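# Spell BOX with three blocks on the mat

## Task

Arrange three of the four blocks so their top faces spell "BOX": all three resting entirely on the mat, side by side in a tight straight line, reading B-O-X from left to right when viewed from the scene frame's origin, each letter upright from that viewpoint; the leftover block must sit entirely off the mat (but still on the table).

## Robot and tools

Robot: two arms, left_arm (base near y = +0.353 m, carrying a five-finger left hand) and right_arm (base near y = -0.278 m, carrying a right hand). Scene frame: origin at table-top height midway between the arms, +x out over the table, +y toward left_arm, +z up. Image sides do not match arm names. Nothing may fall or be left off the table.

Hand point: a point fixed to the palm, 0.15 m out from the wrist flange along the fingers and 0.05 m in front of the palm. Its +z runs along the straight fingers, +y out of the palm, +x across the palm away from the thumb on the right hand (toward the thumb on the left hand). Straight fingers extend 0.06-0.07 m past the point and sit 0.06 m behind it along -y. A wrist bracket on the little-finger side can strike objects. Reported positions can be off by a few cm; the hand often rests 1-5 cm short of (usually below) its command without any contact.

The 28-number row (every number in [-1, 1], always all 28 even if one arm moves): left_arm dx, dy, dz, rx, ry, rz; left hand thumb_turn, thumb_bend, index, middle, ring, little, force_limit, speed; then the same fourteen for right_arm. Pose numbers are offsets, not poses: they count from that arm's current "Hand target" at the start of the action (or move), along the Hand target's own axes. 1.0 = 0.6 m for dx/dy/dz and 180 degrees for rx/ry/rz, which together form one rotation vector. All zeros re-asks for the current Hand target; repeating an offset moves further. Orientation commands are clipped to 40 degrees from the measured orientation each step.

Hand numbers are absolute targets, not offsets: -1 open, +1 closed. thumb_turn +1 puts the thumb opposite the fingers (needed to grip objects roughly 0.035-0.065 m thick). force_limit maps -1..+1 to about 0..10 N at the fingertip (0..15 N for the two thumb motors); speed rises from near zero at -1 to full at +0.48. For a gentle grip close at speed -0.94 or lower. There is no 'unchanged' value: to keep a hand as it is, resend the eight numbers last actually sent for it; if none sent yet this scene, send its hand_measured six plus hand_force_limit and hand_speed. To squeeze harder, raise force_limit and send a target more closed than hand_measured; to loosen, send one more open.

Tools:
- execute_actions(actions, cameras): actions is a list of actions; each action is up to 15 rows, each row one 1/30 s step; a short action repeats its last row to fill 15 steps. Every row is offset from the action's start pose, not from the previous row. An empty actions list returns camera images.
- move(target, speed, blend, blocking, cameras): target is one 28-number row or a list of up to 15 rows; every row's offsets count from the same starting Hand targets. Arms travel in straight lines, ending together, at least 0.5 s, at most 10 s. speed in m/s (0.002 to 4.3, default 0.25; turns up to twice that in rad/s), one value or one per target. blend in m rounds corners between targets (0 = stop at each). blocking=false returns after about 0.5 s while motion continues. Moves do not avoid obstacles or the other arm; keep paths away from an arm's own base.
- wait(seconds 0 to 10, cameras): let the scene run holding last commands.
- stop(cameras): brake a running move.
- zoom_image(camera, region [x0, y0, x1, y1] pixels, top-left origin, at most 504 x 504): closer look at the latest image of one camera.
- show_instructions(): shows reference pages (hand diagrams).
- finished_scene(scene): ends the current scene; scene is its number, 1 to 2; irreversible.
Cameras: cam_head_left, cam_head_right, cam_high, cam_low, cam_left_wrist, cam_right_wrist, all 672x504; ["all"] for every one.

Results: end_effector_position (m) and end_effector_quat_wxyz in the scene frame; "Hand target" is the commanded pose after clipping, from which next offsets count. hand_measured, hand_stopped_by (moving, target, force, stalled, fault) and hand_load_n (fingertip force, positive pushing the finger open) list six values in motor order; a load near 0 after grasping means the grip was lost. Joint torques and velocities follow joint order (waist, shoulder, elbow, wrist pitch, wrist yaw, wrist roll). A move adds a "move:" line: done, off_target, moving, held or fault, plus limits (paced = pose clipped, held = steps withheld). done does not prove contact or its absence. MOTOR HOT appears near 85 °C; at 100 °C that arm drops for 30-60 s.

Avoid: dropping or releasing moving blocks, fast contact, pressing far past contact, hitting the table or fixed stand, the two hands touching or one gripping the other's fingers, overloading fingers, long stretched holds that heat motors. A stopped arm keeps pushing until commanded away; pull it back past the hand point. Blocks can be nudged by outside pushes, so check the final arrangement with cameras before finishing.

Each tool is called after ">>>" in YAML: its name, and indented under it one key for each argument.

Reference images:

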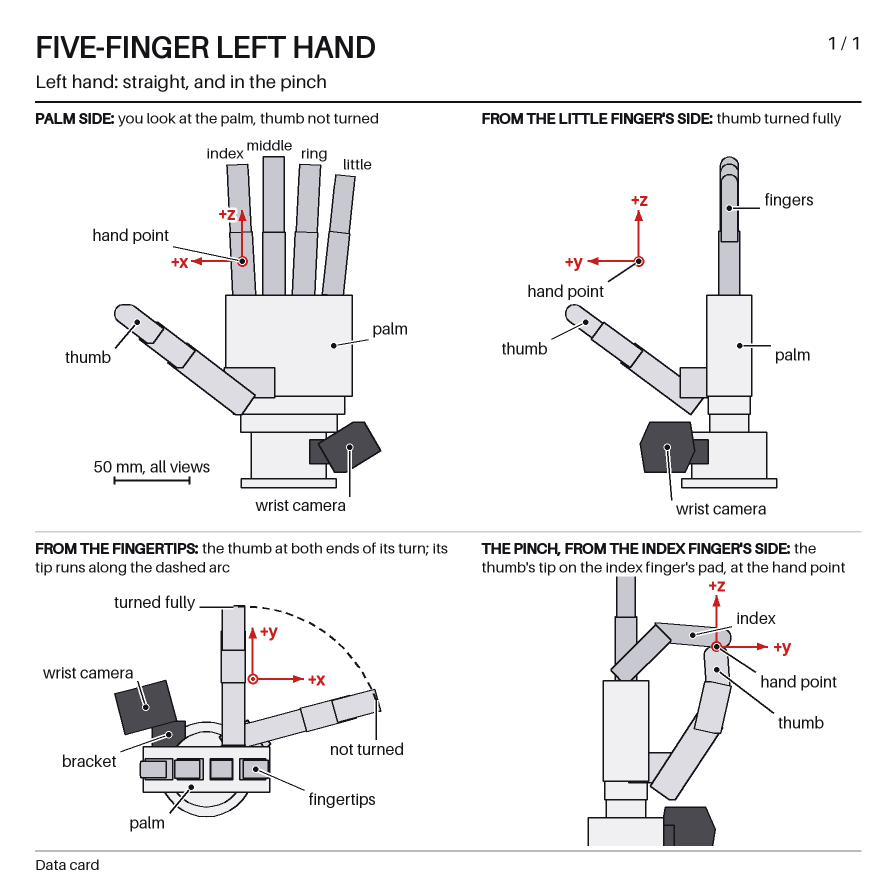

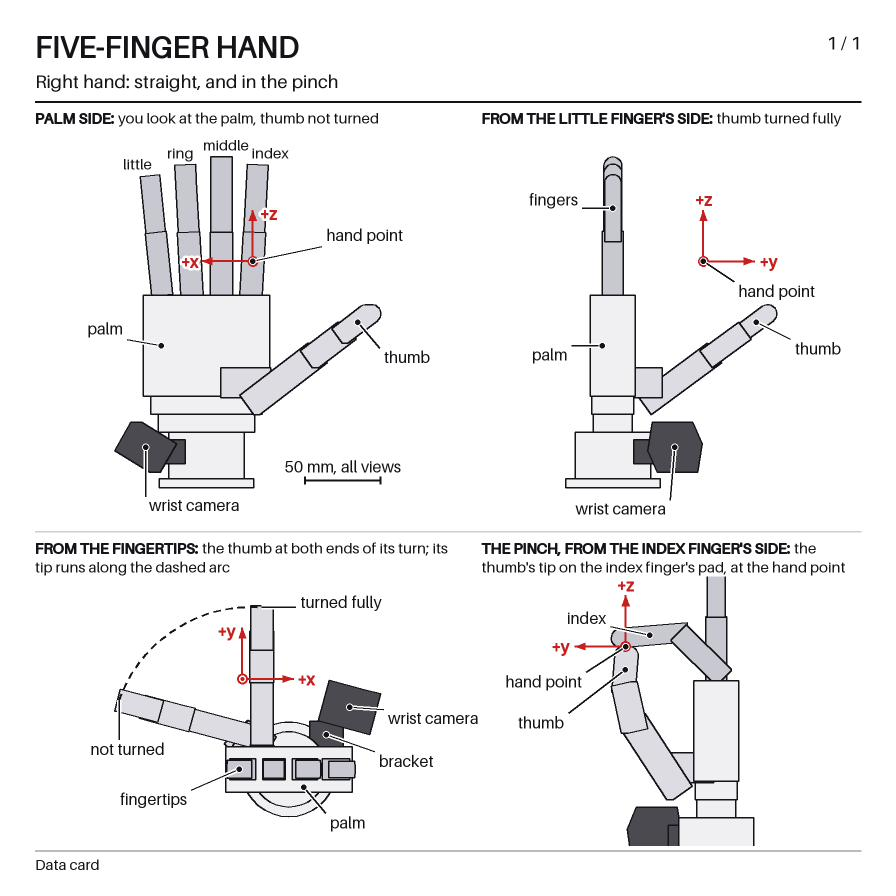

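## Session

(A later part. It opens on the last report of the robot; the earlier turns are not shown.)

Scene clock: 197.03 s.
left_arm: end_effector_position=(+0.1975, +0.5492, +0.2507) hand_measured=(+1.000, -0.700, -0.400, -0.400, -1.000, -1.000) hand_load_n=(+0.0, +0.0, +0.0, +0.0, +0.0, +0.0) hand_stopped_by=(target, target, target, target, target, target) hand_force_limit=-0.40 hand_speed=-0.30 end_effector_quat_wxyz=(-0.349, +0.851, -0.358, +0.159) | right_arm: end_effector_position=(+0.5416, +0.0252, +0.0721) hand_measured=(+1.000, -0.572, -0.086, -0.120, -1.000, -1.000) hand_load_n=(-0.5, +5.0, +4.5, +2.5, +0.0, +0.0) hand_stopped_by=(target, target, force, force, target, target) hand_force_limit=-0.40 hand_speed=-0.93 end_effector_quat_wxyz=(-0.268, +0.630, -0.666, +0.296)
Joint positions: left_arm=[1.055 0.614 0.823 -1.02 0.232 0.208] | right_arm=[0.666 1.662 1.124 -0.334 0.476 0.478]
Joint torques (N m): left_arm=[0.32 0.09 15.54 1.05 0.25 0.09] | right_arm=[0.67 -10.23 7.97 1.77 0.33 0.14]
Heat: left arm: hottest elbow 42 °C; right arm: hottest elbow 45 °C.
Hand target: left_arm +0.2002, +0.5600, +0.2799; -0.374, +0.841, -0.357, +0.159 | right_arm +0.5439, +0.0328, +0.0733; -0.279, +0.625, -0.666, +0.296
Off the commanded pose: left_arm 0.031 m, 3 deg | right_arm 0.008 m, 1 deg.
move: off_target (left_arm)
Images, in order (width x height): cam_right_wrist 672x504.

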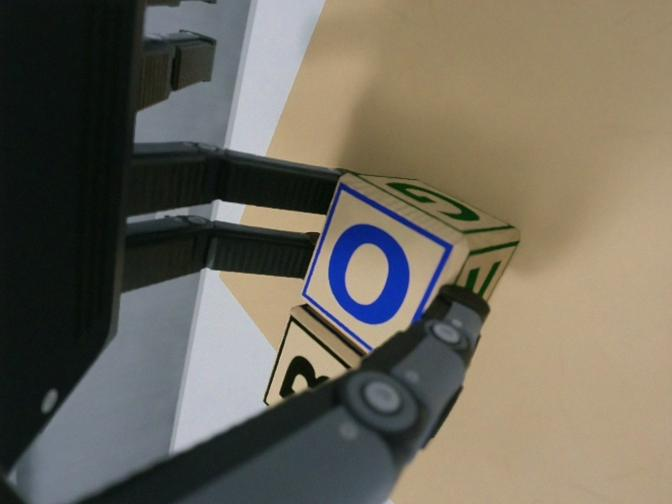

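>>> move:
  target:
    - [0,0,0,0,0,0,1,-0.7,-0.4,-0.4,-1,-1,-0.4,-0.3,0.019,-0.1089,-0.0783,0,0,0,1,-0.57,0.4,0.4,-1,-1,-0.4,-0.93]
    - [0,0,0,0,0,0,1,-0.7,-0.4,-0.4,-1,-1,-0.4,-0.3,0.1027,-0.1633,-0.0968,0,-0.3756,-0.3382,1,-0.57,0.4,0.4,-1,-1,-0.4,-0.93]
  speed: [0.12,0.3]
  blend: [0.02,0]
  cameras: ["cam_head_left","cam_right_wrist"]

>>> zoom_image:
  camera: "cam_head_left"
  region: [340, 230, 440, 305]

Scene clock: 202.03 s.
left_arm: end_effector_position=(+0.1975, +0.5492, +0.2507) hand_measured=(+1.000, -0.700, -0.400, -0.400, -1.000, -1.000) hand_load_n=(+0.0, +0.0, +0.0, +0.0, -0.5, +0.0) hand_stopped_by=(target, target, target, target, target, target) hand_force_limit=-0.40 hand_speed=-0.30 end_effector_quat_wxyz=(-0.349, +0.851, -0.358, +0.159) | right_arm: end_effector_position=(+0.5437, -0.0319, +0.1660) hand_measured=(+1.000, -0.572, -0.086, -0.120, -1.000, -1.000) hand_load_n=(-0.5, +5.0, +4.0, +2.0, +0.0, +0.0) hand_stopped_by=(target, target, force, force, target, target) hand_force_limit=-0.40 hand_speed=-0.93 end_effector_quat_wxyz=(-0.400, +0.916, -0.032, -0.012)
Joint positions: left_arm=[1.055 0.614 0.823 -1.02 0.232 0.208] | right_arm=[0.321 1.802 1.614 -1.111 -0.788 -1.133]
Joint torques (N m): left_arm=[0.32 0.09 15.56 1.05 0.25 0.09] | right_arm=[-0.09 -13.68 13.16 -0.23 -0.8 -0.04]
Heat: left arm: hottest elbow 42 °C; right arm: hottest elbow 45 °C.
Hand target: left_arm +0.2002, +0.5600, +0.2799; -0.374, +0.841, -0.357, +0.159 | right_arm +0.5627, -0.0304, +0.1851; -0.407, +0.913, -0.021, +0.009
Off the commanded pose: left_arm 0.031 m, 3 deg | right_arm 0.027 m, 3 deg.
move: off_target (left_arm, right_arm)
Images, in order (width x height): cam_head_left 672x504, cam_right_wrist 672x504.

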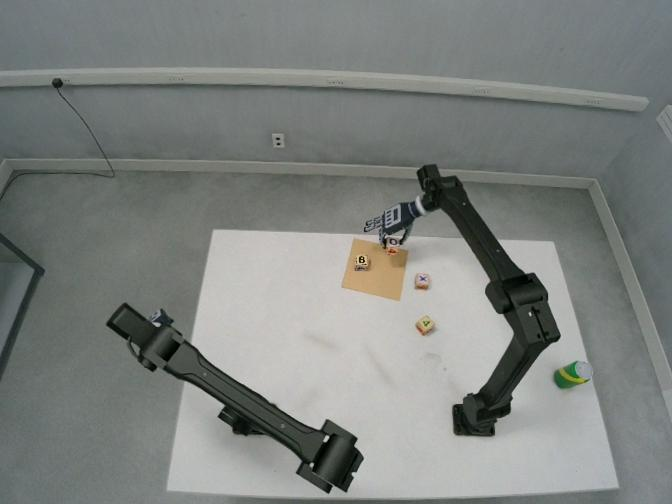

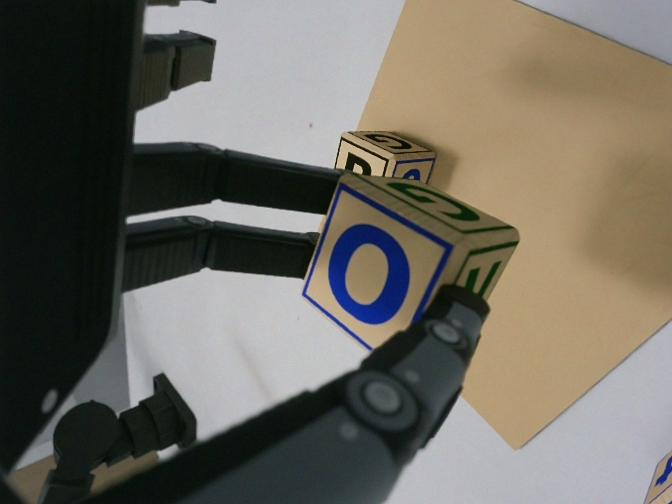

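Scaled by 5.040.

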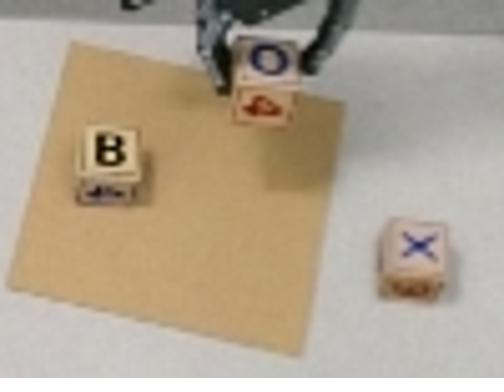

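>>> move:
  target: [0,0,0,0,0,0,1,-0.7,-0.4,-0.4,-1,-1,-0.4,-0.3,-0.052,0.0832,0.0945,0,0,0,1,-0.57,0.4,0.4,-1,-1,-0.4,-0.93]
  speed: 0.1
  cameras: ["cam_head_left","cam_high","cam_low"]

>>> zoom_image:
  camera: "cam_head_left"
  region: [340, 230, 440, 305]

>>> zoom_image:
  camera: "cam_high"
  region: [250, 150, 390, 290]

Scene clock: 203.83 s.
left_arm: end_effector_position=(+0.1975, +0.5492, +0.2507) hand_measured=(+1.000, -0.700, -0.400, -0.400, -1.000, -1.000) hand_load_n=(+0.0, +0.0, +0.0, +0.5, +0.0, +0.0) hand_stopped_by=(target, target, target, target, target, target) hand_force_limit=-0.40 hand_speed=-0.30 end_effector_quat_wxyz=(-0.349, +0.851, -0.358, +0.159) | right_arm: end_effector_position=(+0.5295, -0.0252, +0.1011) hand_measured=(+1.000, -0.572, -0.086, -0.120, -1.000, -1.000) hand_load_n=(-1.0, +5.0, +4.5, +2.5, +0.0, +0.0) hand_stopped_by=(target, target, force, force, target, target) hand_force_limit=-0.40 hand_speed=-0.93 end_effector_quat_wxyz=(-0.404, +0.915, -0.024, -0.001)
Joint positions: left_arm=[1.055 0.614 0.823 -1.02 0.232 0.208] | right_arm=[0.339 1.803 1.436 -0.894 -0.784 -1.117]
Joint torques (N m): left_arm=[0.32 0.09 15.54 1.07 0.24 0.1] | right_arm=[1.49 -14.86 8.34 1.01 -0.67 0.13]
Heat: left arm: hottest elbow 42 °C; right arm: hottest elbow 45 °C.
Hand target: left_arm +0.2002, +0.5600, +0.2799; -0.374, +0.841, -0.357, +0.159 | right_arm +0.5318, -0.0200, +0.1100; -0.407, +0.913, -0.021, +0.009
Off the commanded pose: left_arm 0.031 m, 3 deg | right_arm 0.011 m, 1 deg.
move: off_target (left_arm, right_arm)
Images, in order (width x height): cam_head_left 672x504, cam_high 672x504, cam_low 672x504.

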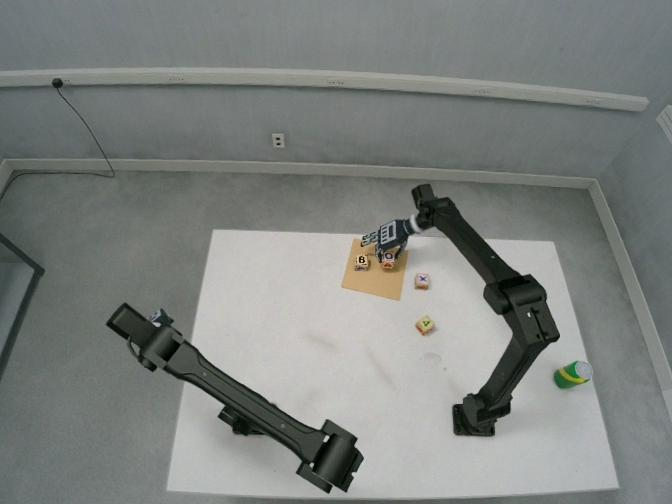

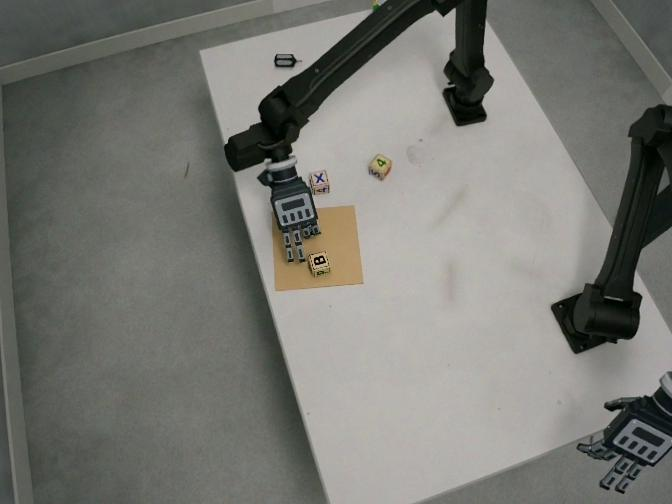

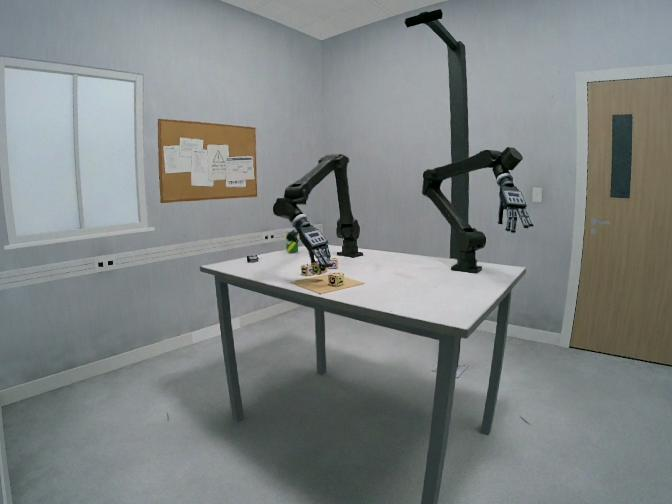

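Scaled by 5.040.

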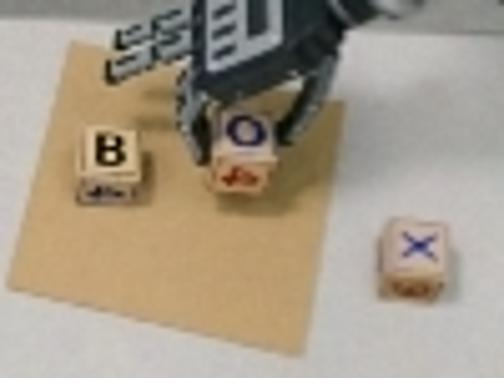

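Scaled by 3.600.

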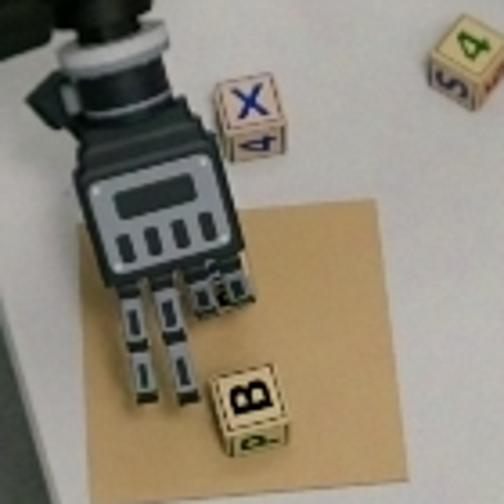

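>>> move:
  target: [0,0,0,0,0,0,1,-0.7,-0.4,-0.4,-1,-1,-0.4,-0.3,0,0.0327,0.0385,0,0,0,1,-0.57,0.4,0.4,-1,-1,-0.4,-0.93]
  speed: 0.06
  cameras: ["cam_head_left","cam_high","cam_low"]

>>> zoom_image:
  camera: "cam_head_left"
  region: [340, 230, 440, 305]

>>> zoom_image:
  camera: "cam_low"
  region: [280, 240, 380, 310]

Scene clock: 205.43 s.
left_arm: end_effector_position=(+0.1975, +0.5492, +0.2507) hand_measured=(+1.000, -0.700, -0.400, -0.400, -1.000, -1.000) hand_load_n=(+0.0, +0.0, +0.0, +0.0, +0.0, +0.0) hand_stopped_by=(target, target, target, target, target, target) hand_force_limit=-0.40 hand_speed=-0.30 end_effector_quat_wxyz=(-0.349, +0.851, -0.358, +0.159) | right_arm: end_effector_position=(+0.5302, -0.0216, +0.0814) hand_measured=(+1.000, -0.572, -0.086, -0.120, -1.000, -1.000) hand_load_n=(-0.5, +5.5, +4.5, +2.0, -0.5, +0.0) hand_stopped_by=(target, target, force, force, target, target) hand_force_limit=-0.40 hand_speed=-0.93 end_effector_quat_wxyz=(-0.406, +0.914, -0.021, +0.007)
Joint positions: left_arm=[1.055 0.614 0.823 -1.02 0.232 0.208] | right_arm=[0.345 1.815 1.395 -0.817 -0.781 -1.107]
Joint torques (N m): left_arm=[0.38 0.21 15.57 1.07 0.25 0.09] | right_arm=[0.97 -12.57 8.02 1.02 -0.57 0.16]
Heat: left arm: hottest elbow 43 °C; right arm: hottest elbow 45 °C.
Hand target: left_arm +0.2002, +0.5600, +0.2799; -0.374, +0.841, -0.357, +0.159 | right_arm +0.5318, -0.0160, +0.0800; -0.407, +0.913, -0.021, +0.009
Off the commanded pose: left_arm 0.031 m, 3 deg | right_arm 0.006 m, 0 deg.
move: off_target (left_arm)
Images, in order (width x height): cam_head_left 672x504, cam_high 672x504, cam_low 672x504.

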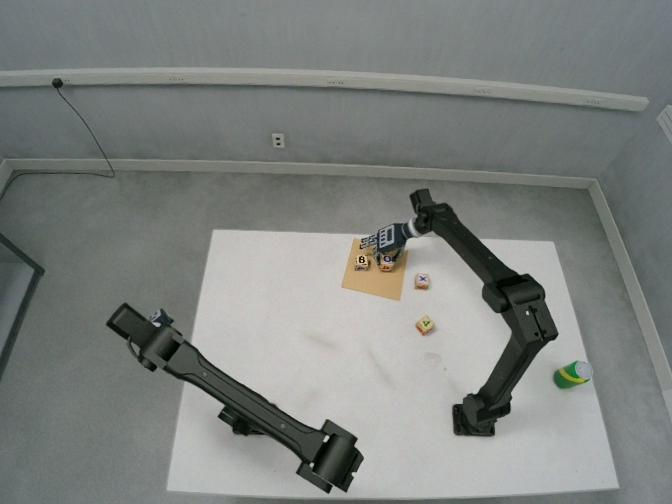

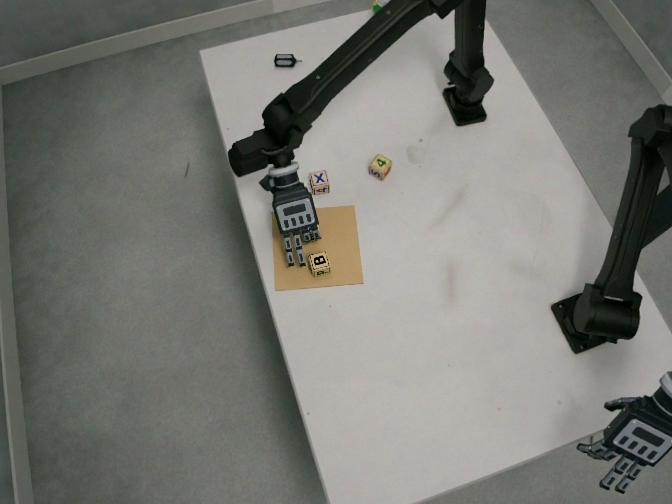

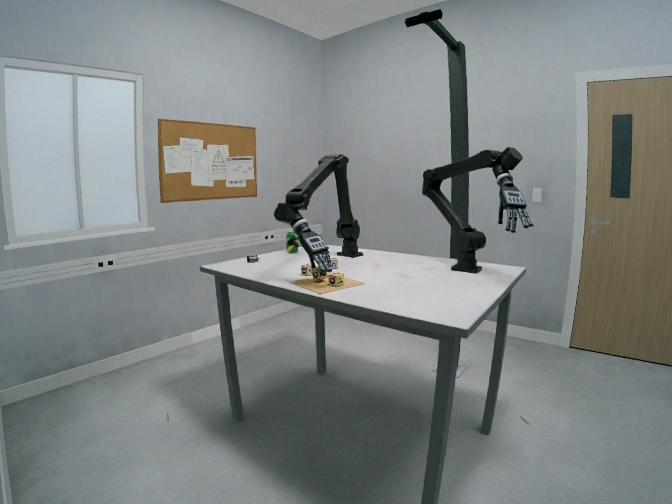

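Scaled by 5.040.

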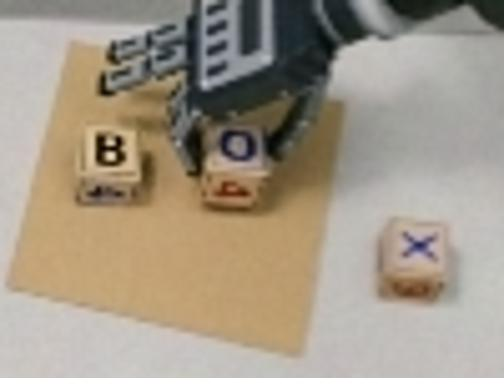

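Scaled by 5.040.

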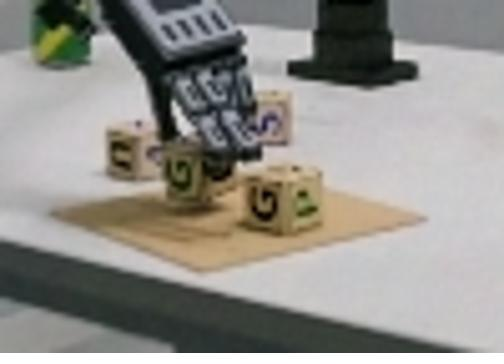

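>>> move:
  target: [0,0,0,0,0,0,1,-0.7,-0.4,-0.4,-1,-1,-0.4,-0.3,0,0.0111,0.01,0,0,0,1,-0.57,0.4,0.4,-1,-1,-0.4,-0.93]
  speed: 0.05
  cameras: ["cam_head_left","cam_low"]

>>> zoom_image:
  camera: "cam_low"
  region: [280, 240, 380, 310]

Scene clock: 206.47 s.
left_arm: end_effector_position=(+0.1975, +0.5492, +0.2507) hand_measured=(+1.000, -0.700, -0.400, -0.400, -1.000, -1.000) hand_load_n=(+0.0, +0.0, +0.0, +0.0, +0.0, +0.0) hand_stopped_by=(target, target, target, target, target, target) hand_force_limit=-0.40 hand_speed=-0.30 end_effector_quat_wxyz=(-0.349, +0.851, -0.358, +0.159) | right_arm: end_effector_position=(+0.5304, -0.0215, +0.0729) hand_measured=(+1.000, -0.572, -0.086, -0.120, -1.000, -1.000) hand_load_n=(-0.5, +5.0, +4.5, +2.0, +0.0, +0.0) hand_stopped_by=(target, target, force, force, target, target) hand_force_limit=-0.40 hand_speed=-0.93 end_effector_quat_wxyz=(-0.406, +0.914, -0.021, +0.007)
Joint positions: left_arm=[1.055 0.614 0.823 -1.02 0.232 0.208] | right_arm=[0.345 1.824 1.384 -0.796 -0.781 -1.106]
Joint torques (N m): left_arm=[0.26 0.09 15.54 1.05 0.25 0.09] | right_arm=[2.61 -13.92 7.99 1.02 -0.63 0.18]
Heat: left arm: hottest elbow 43 °C; right arm: hottest elbow 45 °C.
Hand target: left_arm +0.2002, +0.5600, +0.2799; -0.374, +0.841, -0.357, +0.159 | right_arm +0.5318, -0.0159, +0.0711; -0.407, +0.913, -0.021, +0.009
Off the commanded pose: left_arm 0.031 m, 3 deg | right_arm 0.006 m, 0 deg.
move: off_target (left_arm)
Images, in order (width x height): cam_head_left 672x504, cam_low 672x504.

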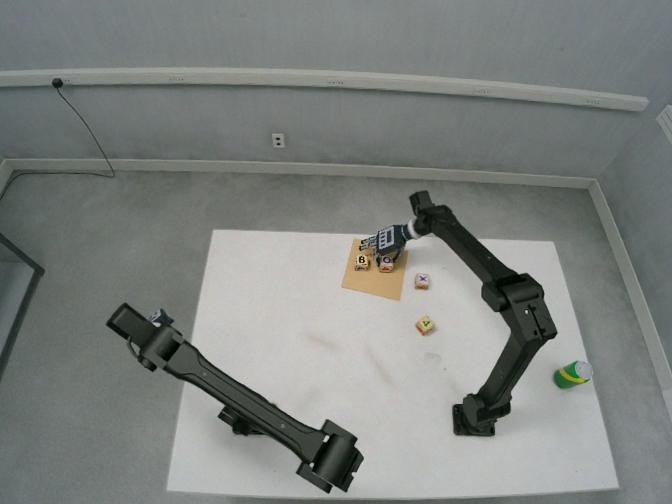

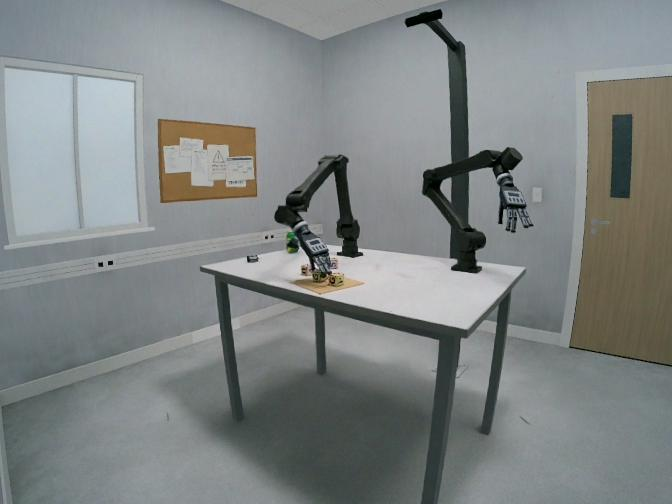

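Scaled by 5.040.

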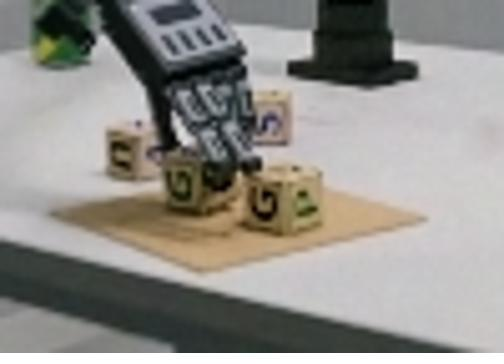

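>>> move:
  target: [0,0,0,0,0,0,1,-0.7,-0.4,-0.4,-1,-1,-0.4,-0.3,0,0.0062,0.0056,0,0,0,1,-0.57,0.4,0.4,-1,-1,-0.4,-0.93]
  speed: 0.04
  cameras: ["cam_head_left","cam_low"]

>>> zoom_image:
  camera: "cam_low"
  region: [280, 240, 380, 310]

>>> zoom_image:
  camera: "cam_head_left"
  region: [340, 230, 440, 305]

Scene clock: 207.33 s.
left_arm: end_effector_position=(+0.1975, +0.5492, +0.2507) hand_measured=(+1.000, -0.700, -0.400, -0.400, -1.000, -1.000) hand_load_n=(+0.0, +0.0, +0.0, +0.0, +0.0, +0.0) hand_stopped_by=(target, target, target, target, target, target) hand_force_limit=-0.40 hand_speed=-0.30 end_effector_quat_wxyz=(-0.349, +0.851, -0.358, +0.159) | right_arm: end_effector_position=(+0.5318, -0.0209, +0.0715) hand_measured=(+1.000, -0.572, -0.086, -0.120, -1.000, -1.000) hand_load_n=(-0.5, +5.0, +4.0, +2.5, +0.0, +0.0) hand_stopped_by=(target, target, force, force, target, target) hand_force_limit=-0.40 hand_speed=-0.93 end_effector_quat_wxyz=(-0.407, +0.913, -0.020, +0.011)
Joint positions: left_arm=[1.055 0.614 0.823 -1.02 0.232 0.208] | right_arm=[0.345 1.825 1.381 -0.784 -0.781 -1.105]
Joint torques (N m): left_arm=[0.32 0.21 15.56 1.03 0.25 0.1] | right_arm=[1.61 -12.63 7.84 1.01 -0.57 0.16]
Heat: left arm: hottest elbow 43 °C; right arm: hottest elbow 45 °C.
Hand target: left_arm +0.2002, +0.5600, +0.2799; -0.374, +0.841, -0.357, +0.159 | right_arm +0.5319, -0.0160, +0.0660; -0.407, +0.913, -0.021, +0.009
Off the commanded pose: left_arm 0.031 m, 3 deg | right_arm 0.007 m, 0 deg.
move: off_target (left_arm)
Images, in order (width x height): cam_head_left 672x504, cam_low 672x504.

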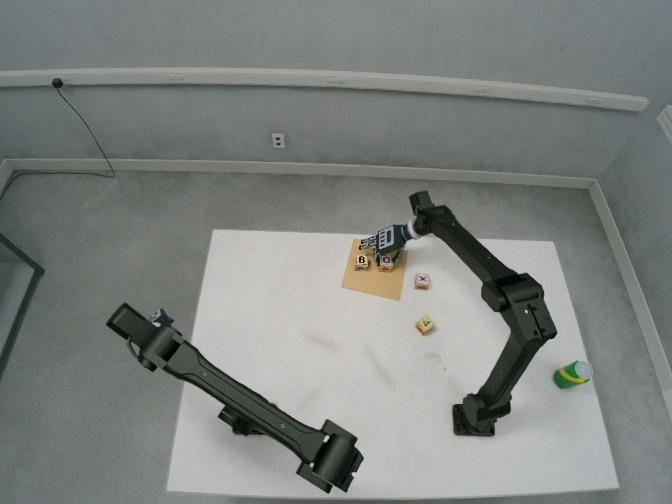

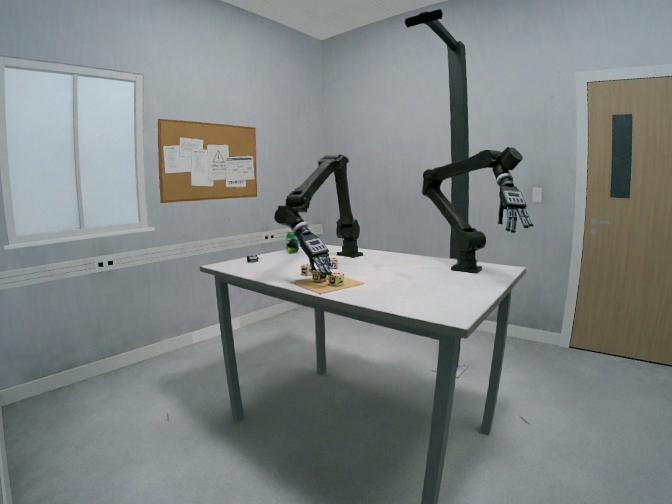

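Scaled by 5.040.

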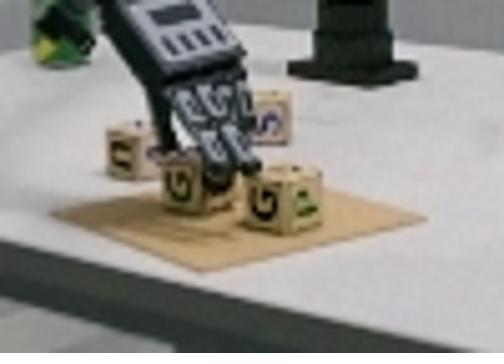

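Scaled by 5.040.

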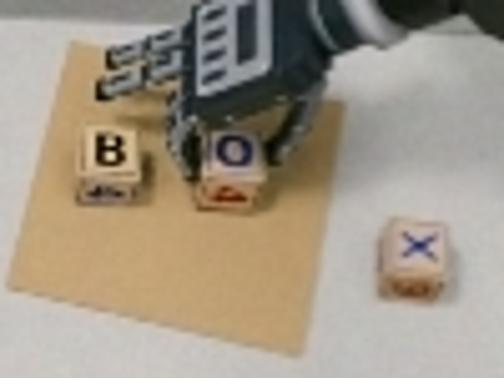

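>>> move:
  target: [0,0,0,0,0,0,1,-0.7,-0.4,-0.4,-1,-1,-0.4,-0.3,0,-0.0062,-0.0056,0,0,0,1,-0.78,-0.45,-0.45,-1,-1,-0.4,-0.8]
  speed: 0.04
  cameras: ["cam_head_left","cam_right_wrist"]

>>> zoom_image:
  camera: "cam_head_left"
  region: [340, 230, 440, 305]

Scene clock: 208.60 s.
left_arm: end_effector_position=(+0.1975, +0.5492, +0.2507) hand_measured=(+1.000, -0.700, -0.400, -0.400, -1.000, -1.000) hand_load_n=(+0.0, +0.0, +0.0, +0.0, +0.0, +0.0) hand_stopped_by=(target, target, target, target, target, target) hand_force_limit=-0.40 hand_speed=-0.30 end_effector_quat_wxyz=(-0.349, +0.851, -0.358, +0.159) | right_arm: end_effector_position=(+0.5317, -0.0209, +0.0713) hand_measured=(+1.000, -0.780, -0.450, -0.450, -1.000, -1.000) hand_load_n=(+0.0, +0.0, +0.0, +0.0, +0.0, +0.0) hand_stopped_by=(target, target, target, target, target, target) hand_force_limit=-0.40 hand_speed=-0.80 end_effector_quat_wxyz=(-0.407, +0.913, -0.020, +0.010)
Joint positions: left_arm=[1.055 0.614 0.823 -1.02 0.232 0.208] | right_arm=[0.345 1.825 1.381 -0.784 -0.781 -1.105]
Joint torques (N m): left_arm=[0.26 0.09 15.56 1.05 0.25 0.09] | right_arm=[0.73 -12.92 8.31 0.39 -0.64 0.11]
Heat: left arm: hottest elbow 43 °C; right arm: hottest elbow 45 °C.
Hand target: left_arm +0.2002, +0.5600, +0.2799; -0.374, +0.841, -0.357, +0.159 | right_arm +0.5318, -0.0160, +0.0709; -0.407, +0.913, -0.021, +0.009
Off the commanded pose: left_arm 0.031 m, 3 deg | right_arm 0.005 m, 0 deg.
move: off_target (left_arm)
Images, in order (width x height): cam_head_left 672x504, cam_right_wrist 672x504.

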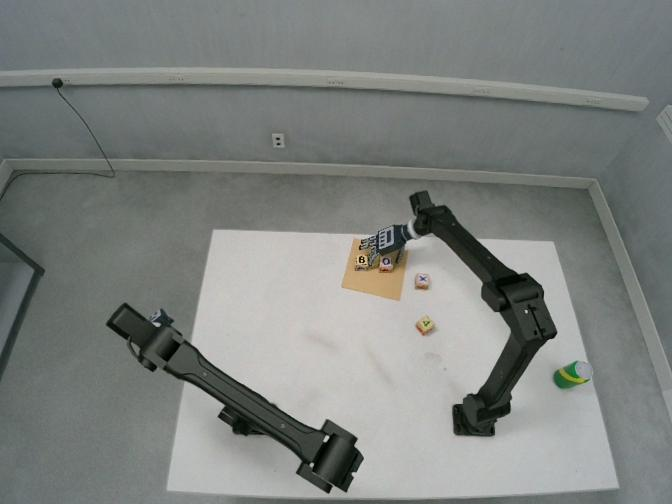

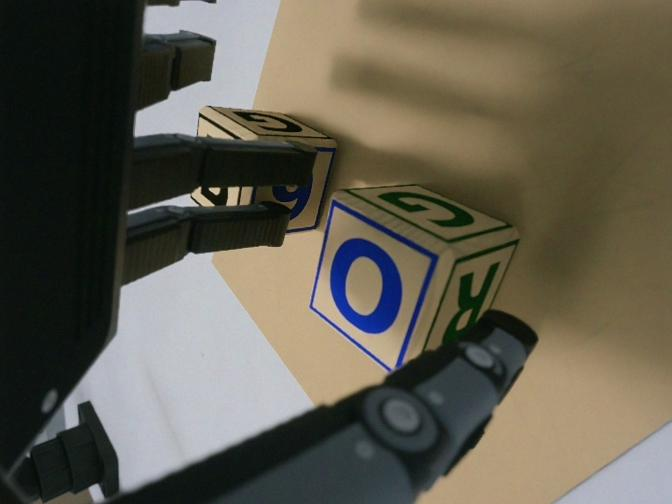

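Scaled by 5.040.

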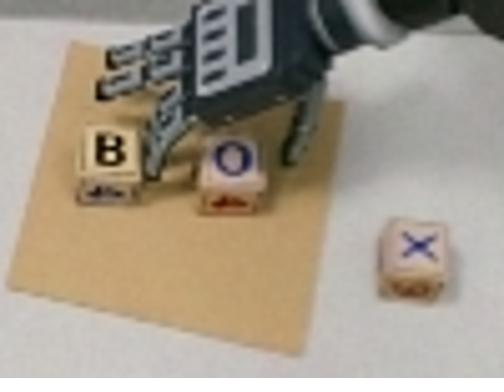

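>>> move:
  target:
    - [0,0,0,0,0,0,1,-0.7,-0.4,-0.4,-1,-1,-0.4,-0.3,0.02,-0.1246,-0.1108,0,0,0,1,-0.78,-0.45,-0.45,-1,-1,-0.4,-0.8]
    - [0,0,0,0,0,0,1,-0.7,-0.4,-0.4,-1,-1,-0.4,-0.3,-0.0482,0.0253,-0.2748,0,0,0,1,-0.78,-0.45,-0.45,-1,-1,-0.4,-0.8]
  speed: [0.12,0.25]
  blend: [0.02,0]
  cameras: ["cam_head_left","cam_right_wrist"]

>>> zoom_image:
  camera: "cam_head_left"
  region: [340, 230, 440, 305]

Scene clock: 212.03 s.
left_arm: end_effector_position=(+0.1975, +0.5492, +0.2507) hand_measured=(+1.000, -0.700, -0.400, -0.400, -1.000, -1.000) hand_load_n=(-0.5, +0.0, +0.0, +0.0, +0.0, +0.0) hand_stopped_by=(target, target, target, target, target, target) hand_force_limit=-0.40 hand_speed=-0.30 end_effector_quat_wxyz=(-0.349, +0.851, -0.358, +0.159) | right_arm: end_effector_position=(+0.4977, -0.1480, +0.1626) hand_measured=(+1.000, -0.780, -0.450, -0.450, -1.000, -1.000) hand_load_n=(+0.0, +0.0, +0.0, +0.0, +0.0, -0.5) hand_stopped_by=(target, target, target, target, target, target) hand_force_limit=-0.40 hand_speed=-0.80 end_effector_quat_wxyz=(-0.406, +0.914, -0.029, +0.004)
Joint positions: left_arm=[1.055 0.614 0.823 -1.02 0.232 0.208] | right_arm=[0.117 1.656 1.415 -1.228 -0.831 -1.413]
Joint torques (N m): left_arm=[0.26 0.15 15.56 1.06 0.24 0.09] | right_arm=[0.38 -12.63 8.72 -0.43 -0.88 -0.07]
Heat: left arm: hottest elbow 43 °C; right arm: hottest elbow 45 °C.
Hand target: left_arm +0.2002, +0.5600, +0.2799; -0.374, +0.841, -0.357, +0.159 | right_arm +0.4971, -0.1474, +0.1699; -0.407, +0.913, -0.021, +0.009
Off the commanded pose: left_arm 0.031 m, 3 deg | right_arm 0.007 m, 1 deg.
move: off_target (left_arm)
Images, in order (width x height): cam_head_left 672x504, cam_right_wrist 672x504.

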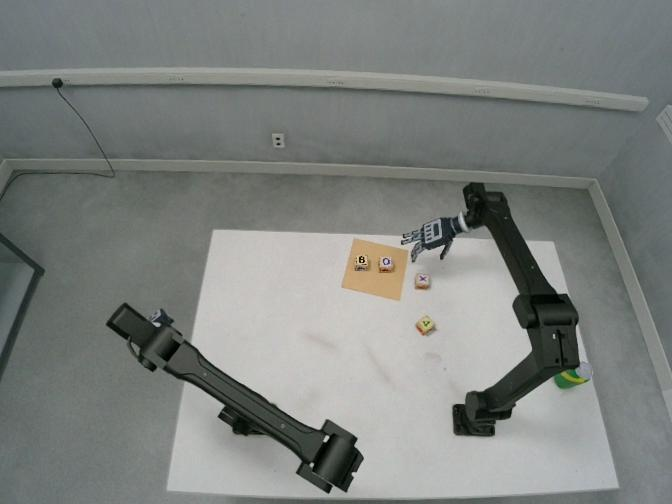

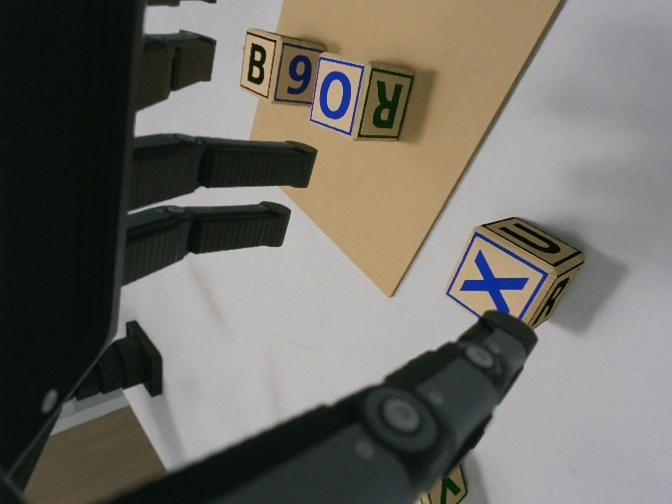

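Scaled by 5.040.

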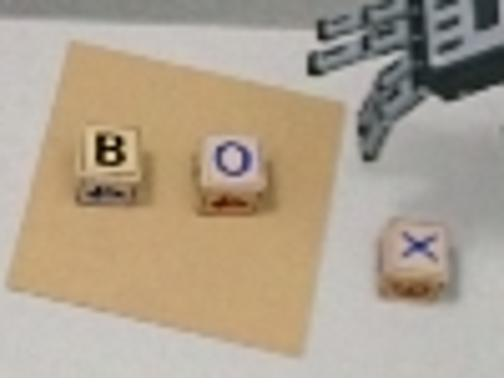

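>>> zoom_image:
  camera: "cam_right_wrist"
  region: [430, 200, 600, 340]

Scaled by 2.965.

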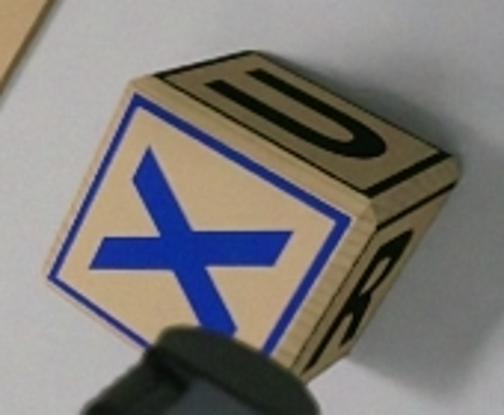

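>>> move:
  target: [0,0,0,0,0,0,1,-0.7,-0.4,-0.4,-1,-1,-0.4,-0.3,-0.0412,0.0768,0.0763,0,0.0149,0.0134,1,-0.75,-0.45,-0.45,-1,-1,-0.4,-0.5]
  speed: 0.12
  cameras: ["cam_right_wrist"]

>>> zoom_image:
  camera: "cam_right_wrist"
  region: [340, 160, 560, 360]

Scene clock: 214.43 s.
left_arm: end_effector_position=(+0.1975, +0.5492, +0.2507) hand_measured=(+1.000, -0.700, -0.400, -0.400, -1.000, -1.000) hand_load_n=(+0.0, +0.5, +0.0, +0.0, +0.0, +0.0) hand_stopped_by=(target, target, target, target, target, target) hand_force_limit=-0.40 hand_speed=-0.30 end_effector_quat_wxyz=(-0.349, +0.851, -0.358, +0.159) | right_arm: end_effector_position=(+0.4706, -0.1472, +0.0980) hand_measured=(+1.000, -0.750, -0.450, -0.450, -1.000, -1.000) hand_load_n=(+0.0, +0.0, -0.5, +0.0, +0.0, +0.0) hand_stopped_by=(target, target, target, target, target, target) hand_force_limit=-0.40 hand_speed=-0.50 end_effector_quat_wxyz=(-0.406, +0.912, -0.054, +0.012)
Joint positions: left_arm=[1.055 0.614 0.823 -1.02 0.232 0.208] | right_arm=[0.119 1.625 1.193 -0.985 -0.826 -1.332]
Joint torques (N m): left_arm=[0.26 0.15 15.58 1.05 0.25 0.1] | right_arm=[0.67 -11.46 7.51 0.47 -0.62 0.1]
Heat: left arm: hottest elbow 43 °C; right arm: hottest elbow 44 °C.
Hand target: left_arm +0.2002, +0.5600, +0.2799; -0.374, +0.841, -0.357, +0.159 | right_arm +0.4724, -0.1430, +0.1051; -0.407, +0.912, -0.050, +0.022
Off the commanded pose: left_arm 0.031 m, 3 deg | right_arm 0.008 m, 1 deg.
move: off_target (left_arm)
Images, in order (width x height): cam_right_wrist 672x504.

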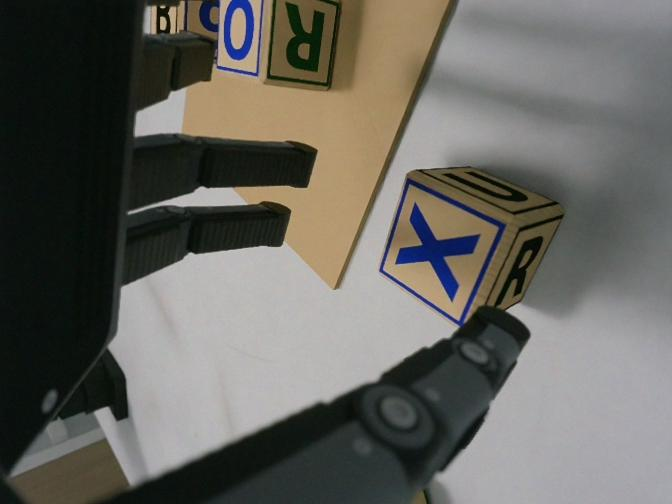

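Scaled by 2.291.

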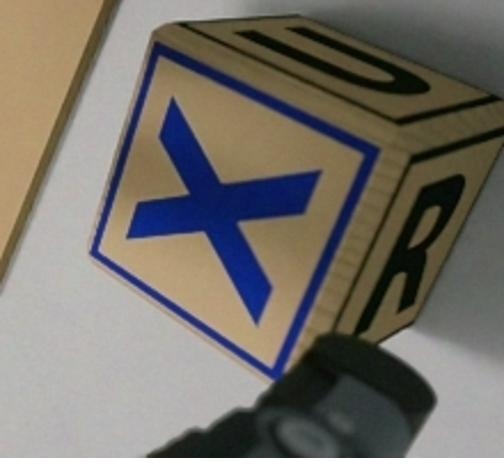

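>>> move:
  target: [0,0,0,0,0,0,1,-0.7,-0.4,-0.4,-1,-1,-0.4,-0.3,0.0015,0.034,0.0371,0,0.0041,0.0037,1,-0.75,-0.45,-0.45,-1,-1,-0.4,-0.5]
  speed: 0.08
  cameras: ["cam_right_wrist"]

>>> zoom_image:
  camera: "cam_right_wrist"
  region: [300, 150, 520, 350]

Scene clock: 216.33 s.
left_arm: end_effector_position=(+0.1975, +0.5492, +0.2507) hand_measured=(+1.000, -0.700, -0.400, -0.400, -1.000, -1.000) hand_load_n=(+0.0, -0.5, +0.0, +0.0, +0.0, +0.0) hand_stopped_by=(target, target, target, target, target, target) hand_force_limit=-0.40 hand_speed=-0.30 end_effector_quat_wxyz=(-0.349, +0.851, -0.358, +0.159) | right_arm: end_effector_position=(+0.4724, -0.1443, +0.0787) hand_measured=(+1.000, -0.750, -0.450, -0.450, -1.000, -1.000) hand_load_n=(+0.0, +0.0, +0.0, +0.0, +0.0, +0.0) hand_stopped_by=(target, target, target, target, target, target) hand_force_limit=-0.40 hand_speed=-0.50 end_effector_quat_wxyz=(-0.407, +0.911, -0.057, +0.027)
Joint positions: left_arm=[1.055 0.614 0.823 -1.02 0.232 0.208] | right_arm=[0.124 1.63 1.142 -0.88 -0.821 -1.299]
Joint torques (N m): left_arm=[0.32 -0.03 15.56 1.06 0.25 0.09] | right_arm=[1.44 -9.76 7.34 0.59 -0.63 0.1]
Heat: left arm: hottest elbow 43 °C; right arm: hottest elbow 44 °C.
Hand target: left_arm +0.2002, +0.5600, +0.2799; -0.374, +0.841, -0.357, +0.159 | right_arm +0.4736, -0.1402, +0.0750; -0.407, +0.911, -0.058, +0.025
Off the commanded pose: left_arm 0.031 m, 3 deg | right_arm 0.006 m, 0 deg.
move: off_target (left_arm)
Images, in order (width x height): cam_right_wrist 672x504.

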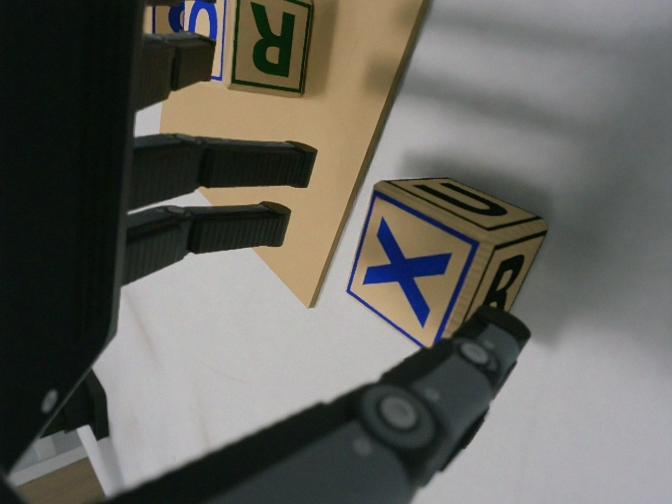

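Scaled by 2.291.

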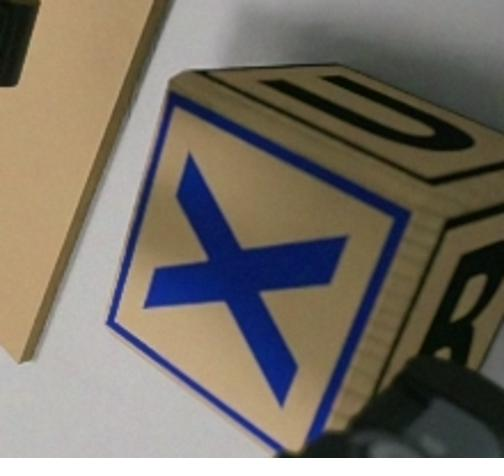

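>>> move:
  target: [0,0,0,0,0,0,1,-0.7,-0.4,-0.4,-1,-1,-0.4,-0.3,-0.0033,0.0275,0.0242,0,0,0,1,-0.75,-0.45,-0.45,-0.3,-0.3,-0.4,-0.2]
  speed: 0.04
  cameras: ["cam_right_wrist","cam_head_left"]

>>> zoom_image:
  camera: "cam_head_left"
  region: [360, 230, 460, 305]

Scene clock: 218.40 s.
left_arm: end_effector_position=(+0.1975, +0.5492, +0.2507) hand_measured=(+1.000, -0.700, -0.400, -0.400, -1.000, -1.000) hand_load_n=(+0.0, +0.0, +0.0, +0.0, +0.0, +0.0) hand_stopped_by=(target, target, target, target, target, target) hand_force_limit=-0.40 hand_speed=-0.30 end_effector_quat_wxyz=(-0.349, +0.851, -0.358, +0.159) | right_arm: end_effector_position=(+0.4704, -0.1443, +0.0564) hand_measured=(+1.000, -0.750, -0.450, -0.450, -0.300, -0.300) hand_load_n=(+0.0, +0.0, +0.0, +0.0, +0.0, +0.0) hand_stopped_by=(target, target, target, target, target, target) hand_force_limit=-0.40 hand_speed=-0.20 end_effector_quat_wxyz=(-0.407, +0.911, -0.058, +0.026)
Joint positions: left_arm=[1.055 0.614 0.823 -1.02 0.232 0.208] | right_arm=[0.125 1.655 1.108 -0.821 -0.821 -1.298]
Joint torques (N m): left_arm=[0.26 0.15 15.54 1.03 0.25 0.09] | right_arm=[1.55 -9.93 7.06 0.61 -0.62 0.13]
Heat: left arm: hottest elbow 44 °C; right arm: hottest elbow 44 °C.
Hand target: left_arm +0.2002, +0.5600, +0.2799; -0.374, +0.841, -0.357, +0.159 | right_arm +0.4716, -0.1401, +0.0531; -0.406, +0.911, -0.058, +0.025
Off the commanded pose: left_arm 0.031 m, 3 deg | right_arm 0.005 m, 0 deg.
move: off_target (left_arm)
Images, in order (width x height): cam_head_left 672x504, cam_right_wrist 672x504.

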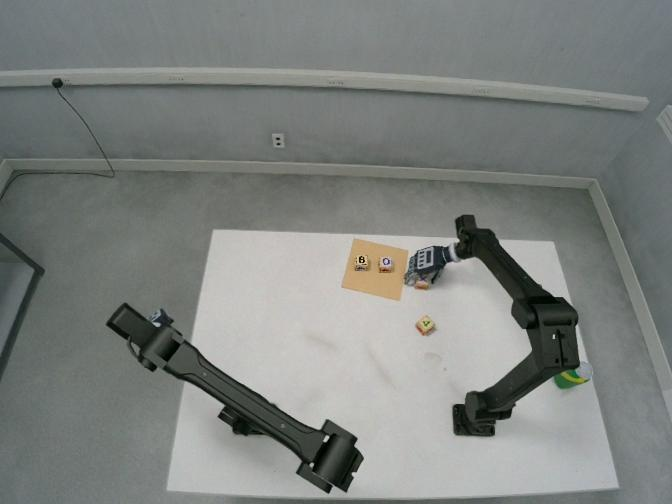

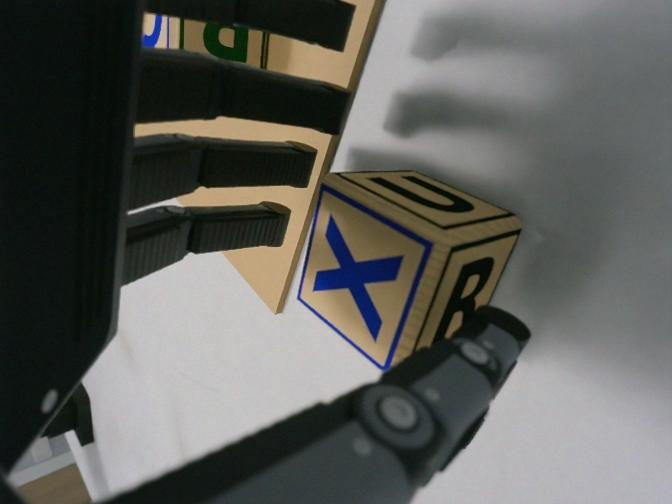

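Scaled by 5.040.

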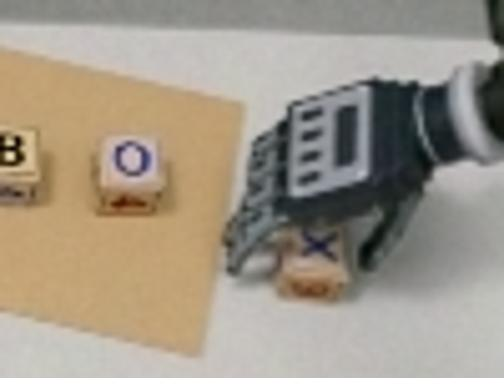

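>>> move:
  target:
    - [0,0,0,0,0,0,1,-0.7,-0.4,-0.4,-1,-1,-0.4,-0.3,0,0,0,0,0,0,1,-0.57,-0.15,-0.15,-0.3,-0.3,-0.5,-0.7]
    - [0,0,0,0,0,0,1,-0.7,-0.4,-0.4,-1,-1,-0.4,-0.3,0,0,0,0,0,0,1,-0.57,0.4,0.4,-0.3,-0.3,-0.4,-0.93]
  speed: 0.05
  cameras: ["cam_right_wrist"]

Scene clock: 219.87 s.
left_arm: end_effector_position=(+0.1975, +0.5492, +0.2507) hand_measured=(+1.000, -0.700, -0.400, -0.400, -1.000, -1.000) hand_load_n=(+0.0, +0.0, -0.5, +0.0, +0.0, +0.0) hand_stopped_by=(target, target, target, target, target, target) hand_force_limit=-0.40 hand_speed=-0.30 end_effector_quat_wxyz=(-0.349, +0.851, -0.358, +0.159) | right_arm: end_effector_position=(+0.4706, -0.1441, +0.0564) hand_measured=(+1.000, -0.572, -0.086, -0.120, -0.300, -0.300) hand_load_n=(-0.5, +5.0, +5.0, +2.5, +0.0, +0.0) hand_stopped_by=(target, target, force, force, target, target) hand_force_limit=-0.40 hand_speed=-0.93 end_effector_quat_wxyz=(-0.407, +0.911, -0.058, +0.026)
Joint positions: left_arm=[1.055 0.614 0.823 -1.02 0.232 0.208] | right_arm=[0.125 1.655 1.108 -0.82 -0.82 -1.297]
Joint torques (N m): left_arm=[0.32 0.09 15.53 1.06 0.24 0.1] | right_arm=[1.14 -9.23 7.28 0.81 -0.71 0.14]
Heat: left arm: hottest elbow 44 °C; right arm: hottest elbow 44 °C.
Hand target: left_arm +0.2002, +0.5600, +0.2799; -0.374, +0.841, -0.357, +0.159 | right_arm +0.4717, -0.1401, +0.0531; -0.407, +0.911, -0.058, +0.025
Off the commanded pose: left_arm 0.031 m, 3 deg | right_arm 0.005 m, 0 deg.
move: off_target (left_arm)
Images, in order (width x height): cam_right_wrist 672x504.

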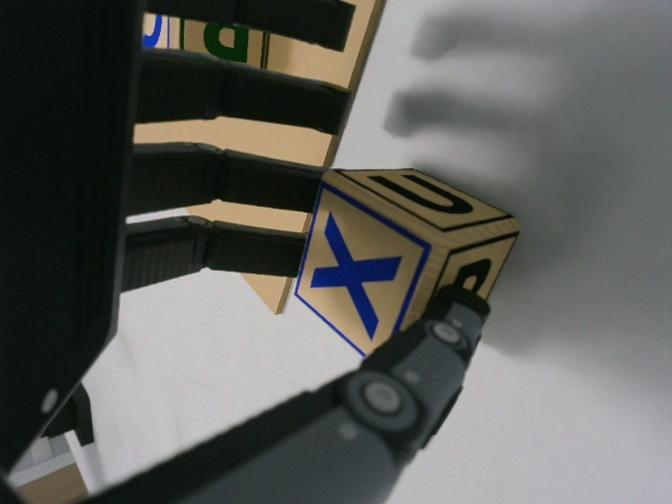

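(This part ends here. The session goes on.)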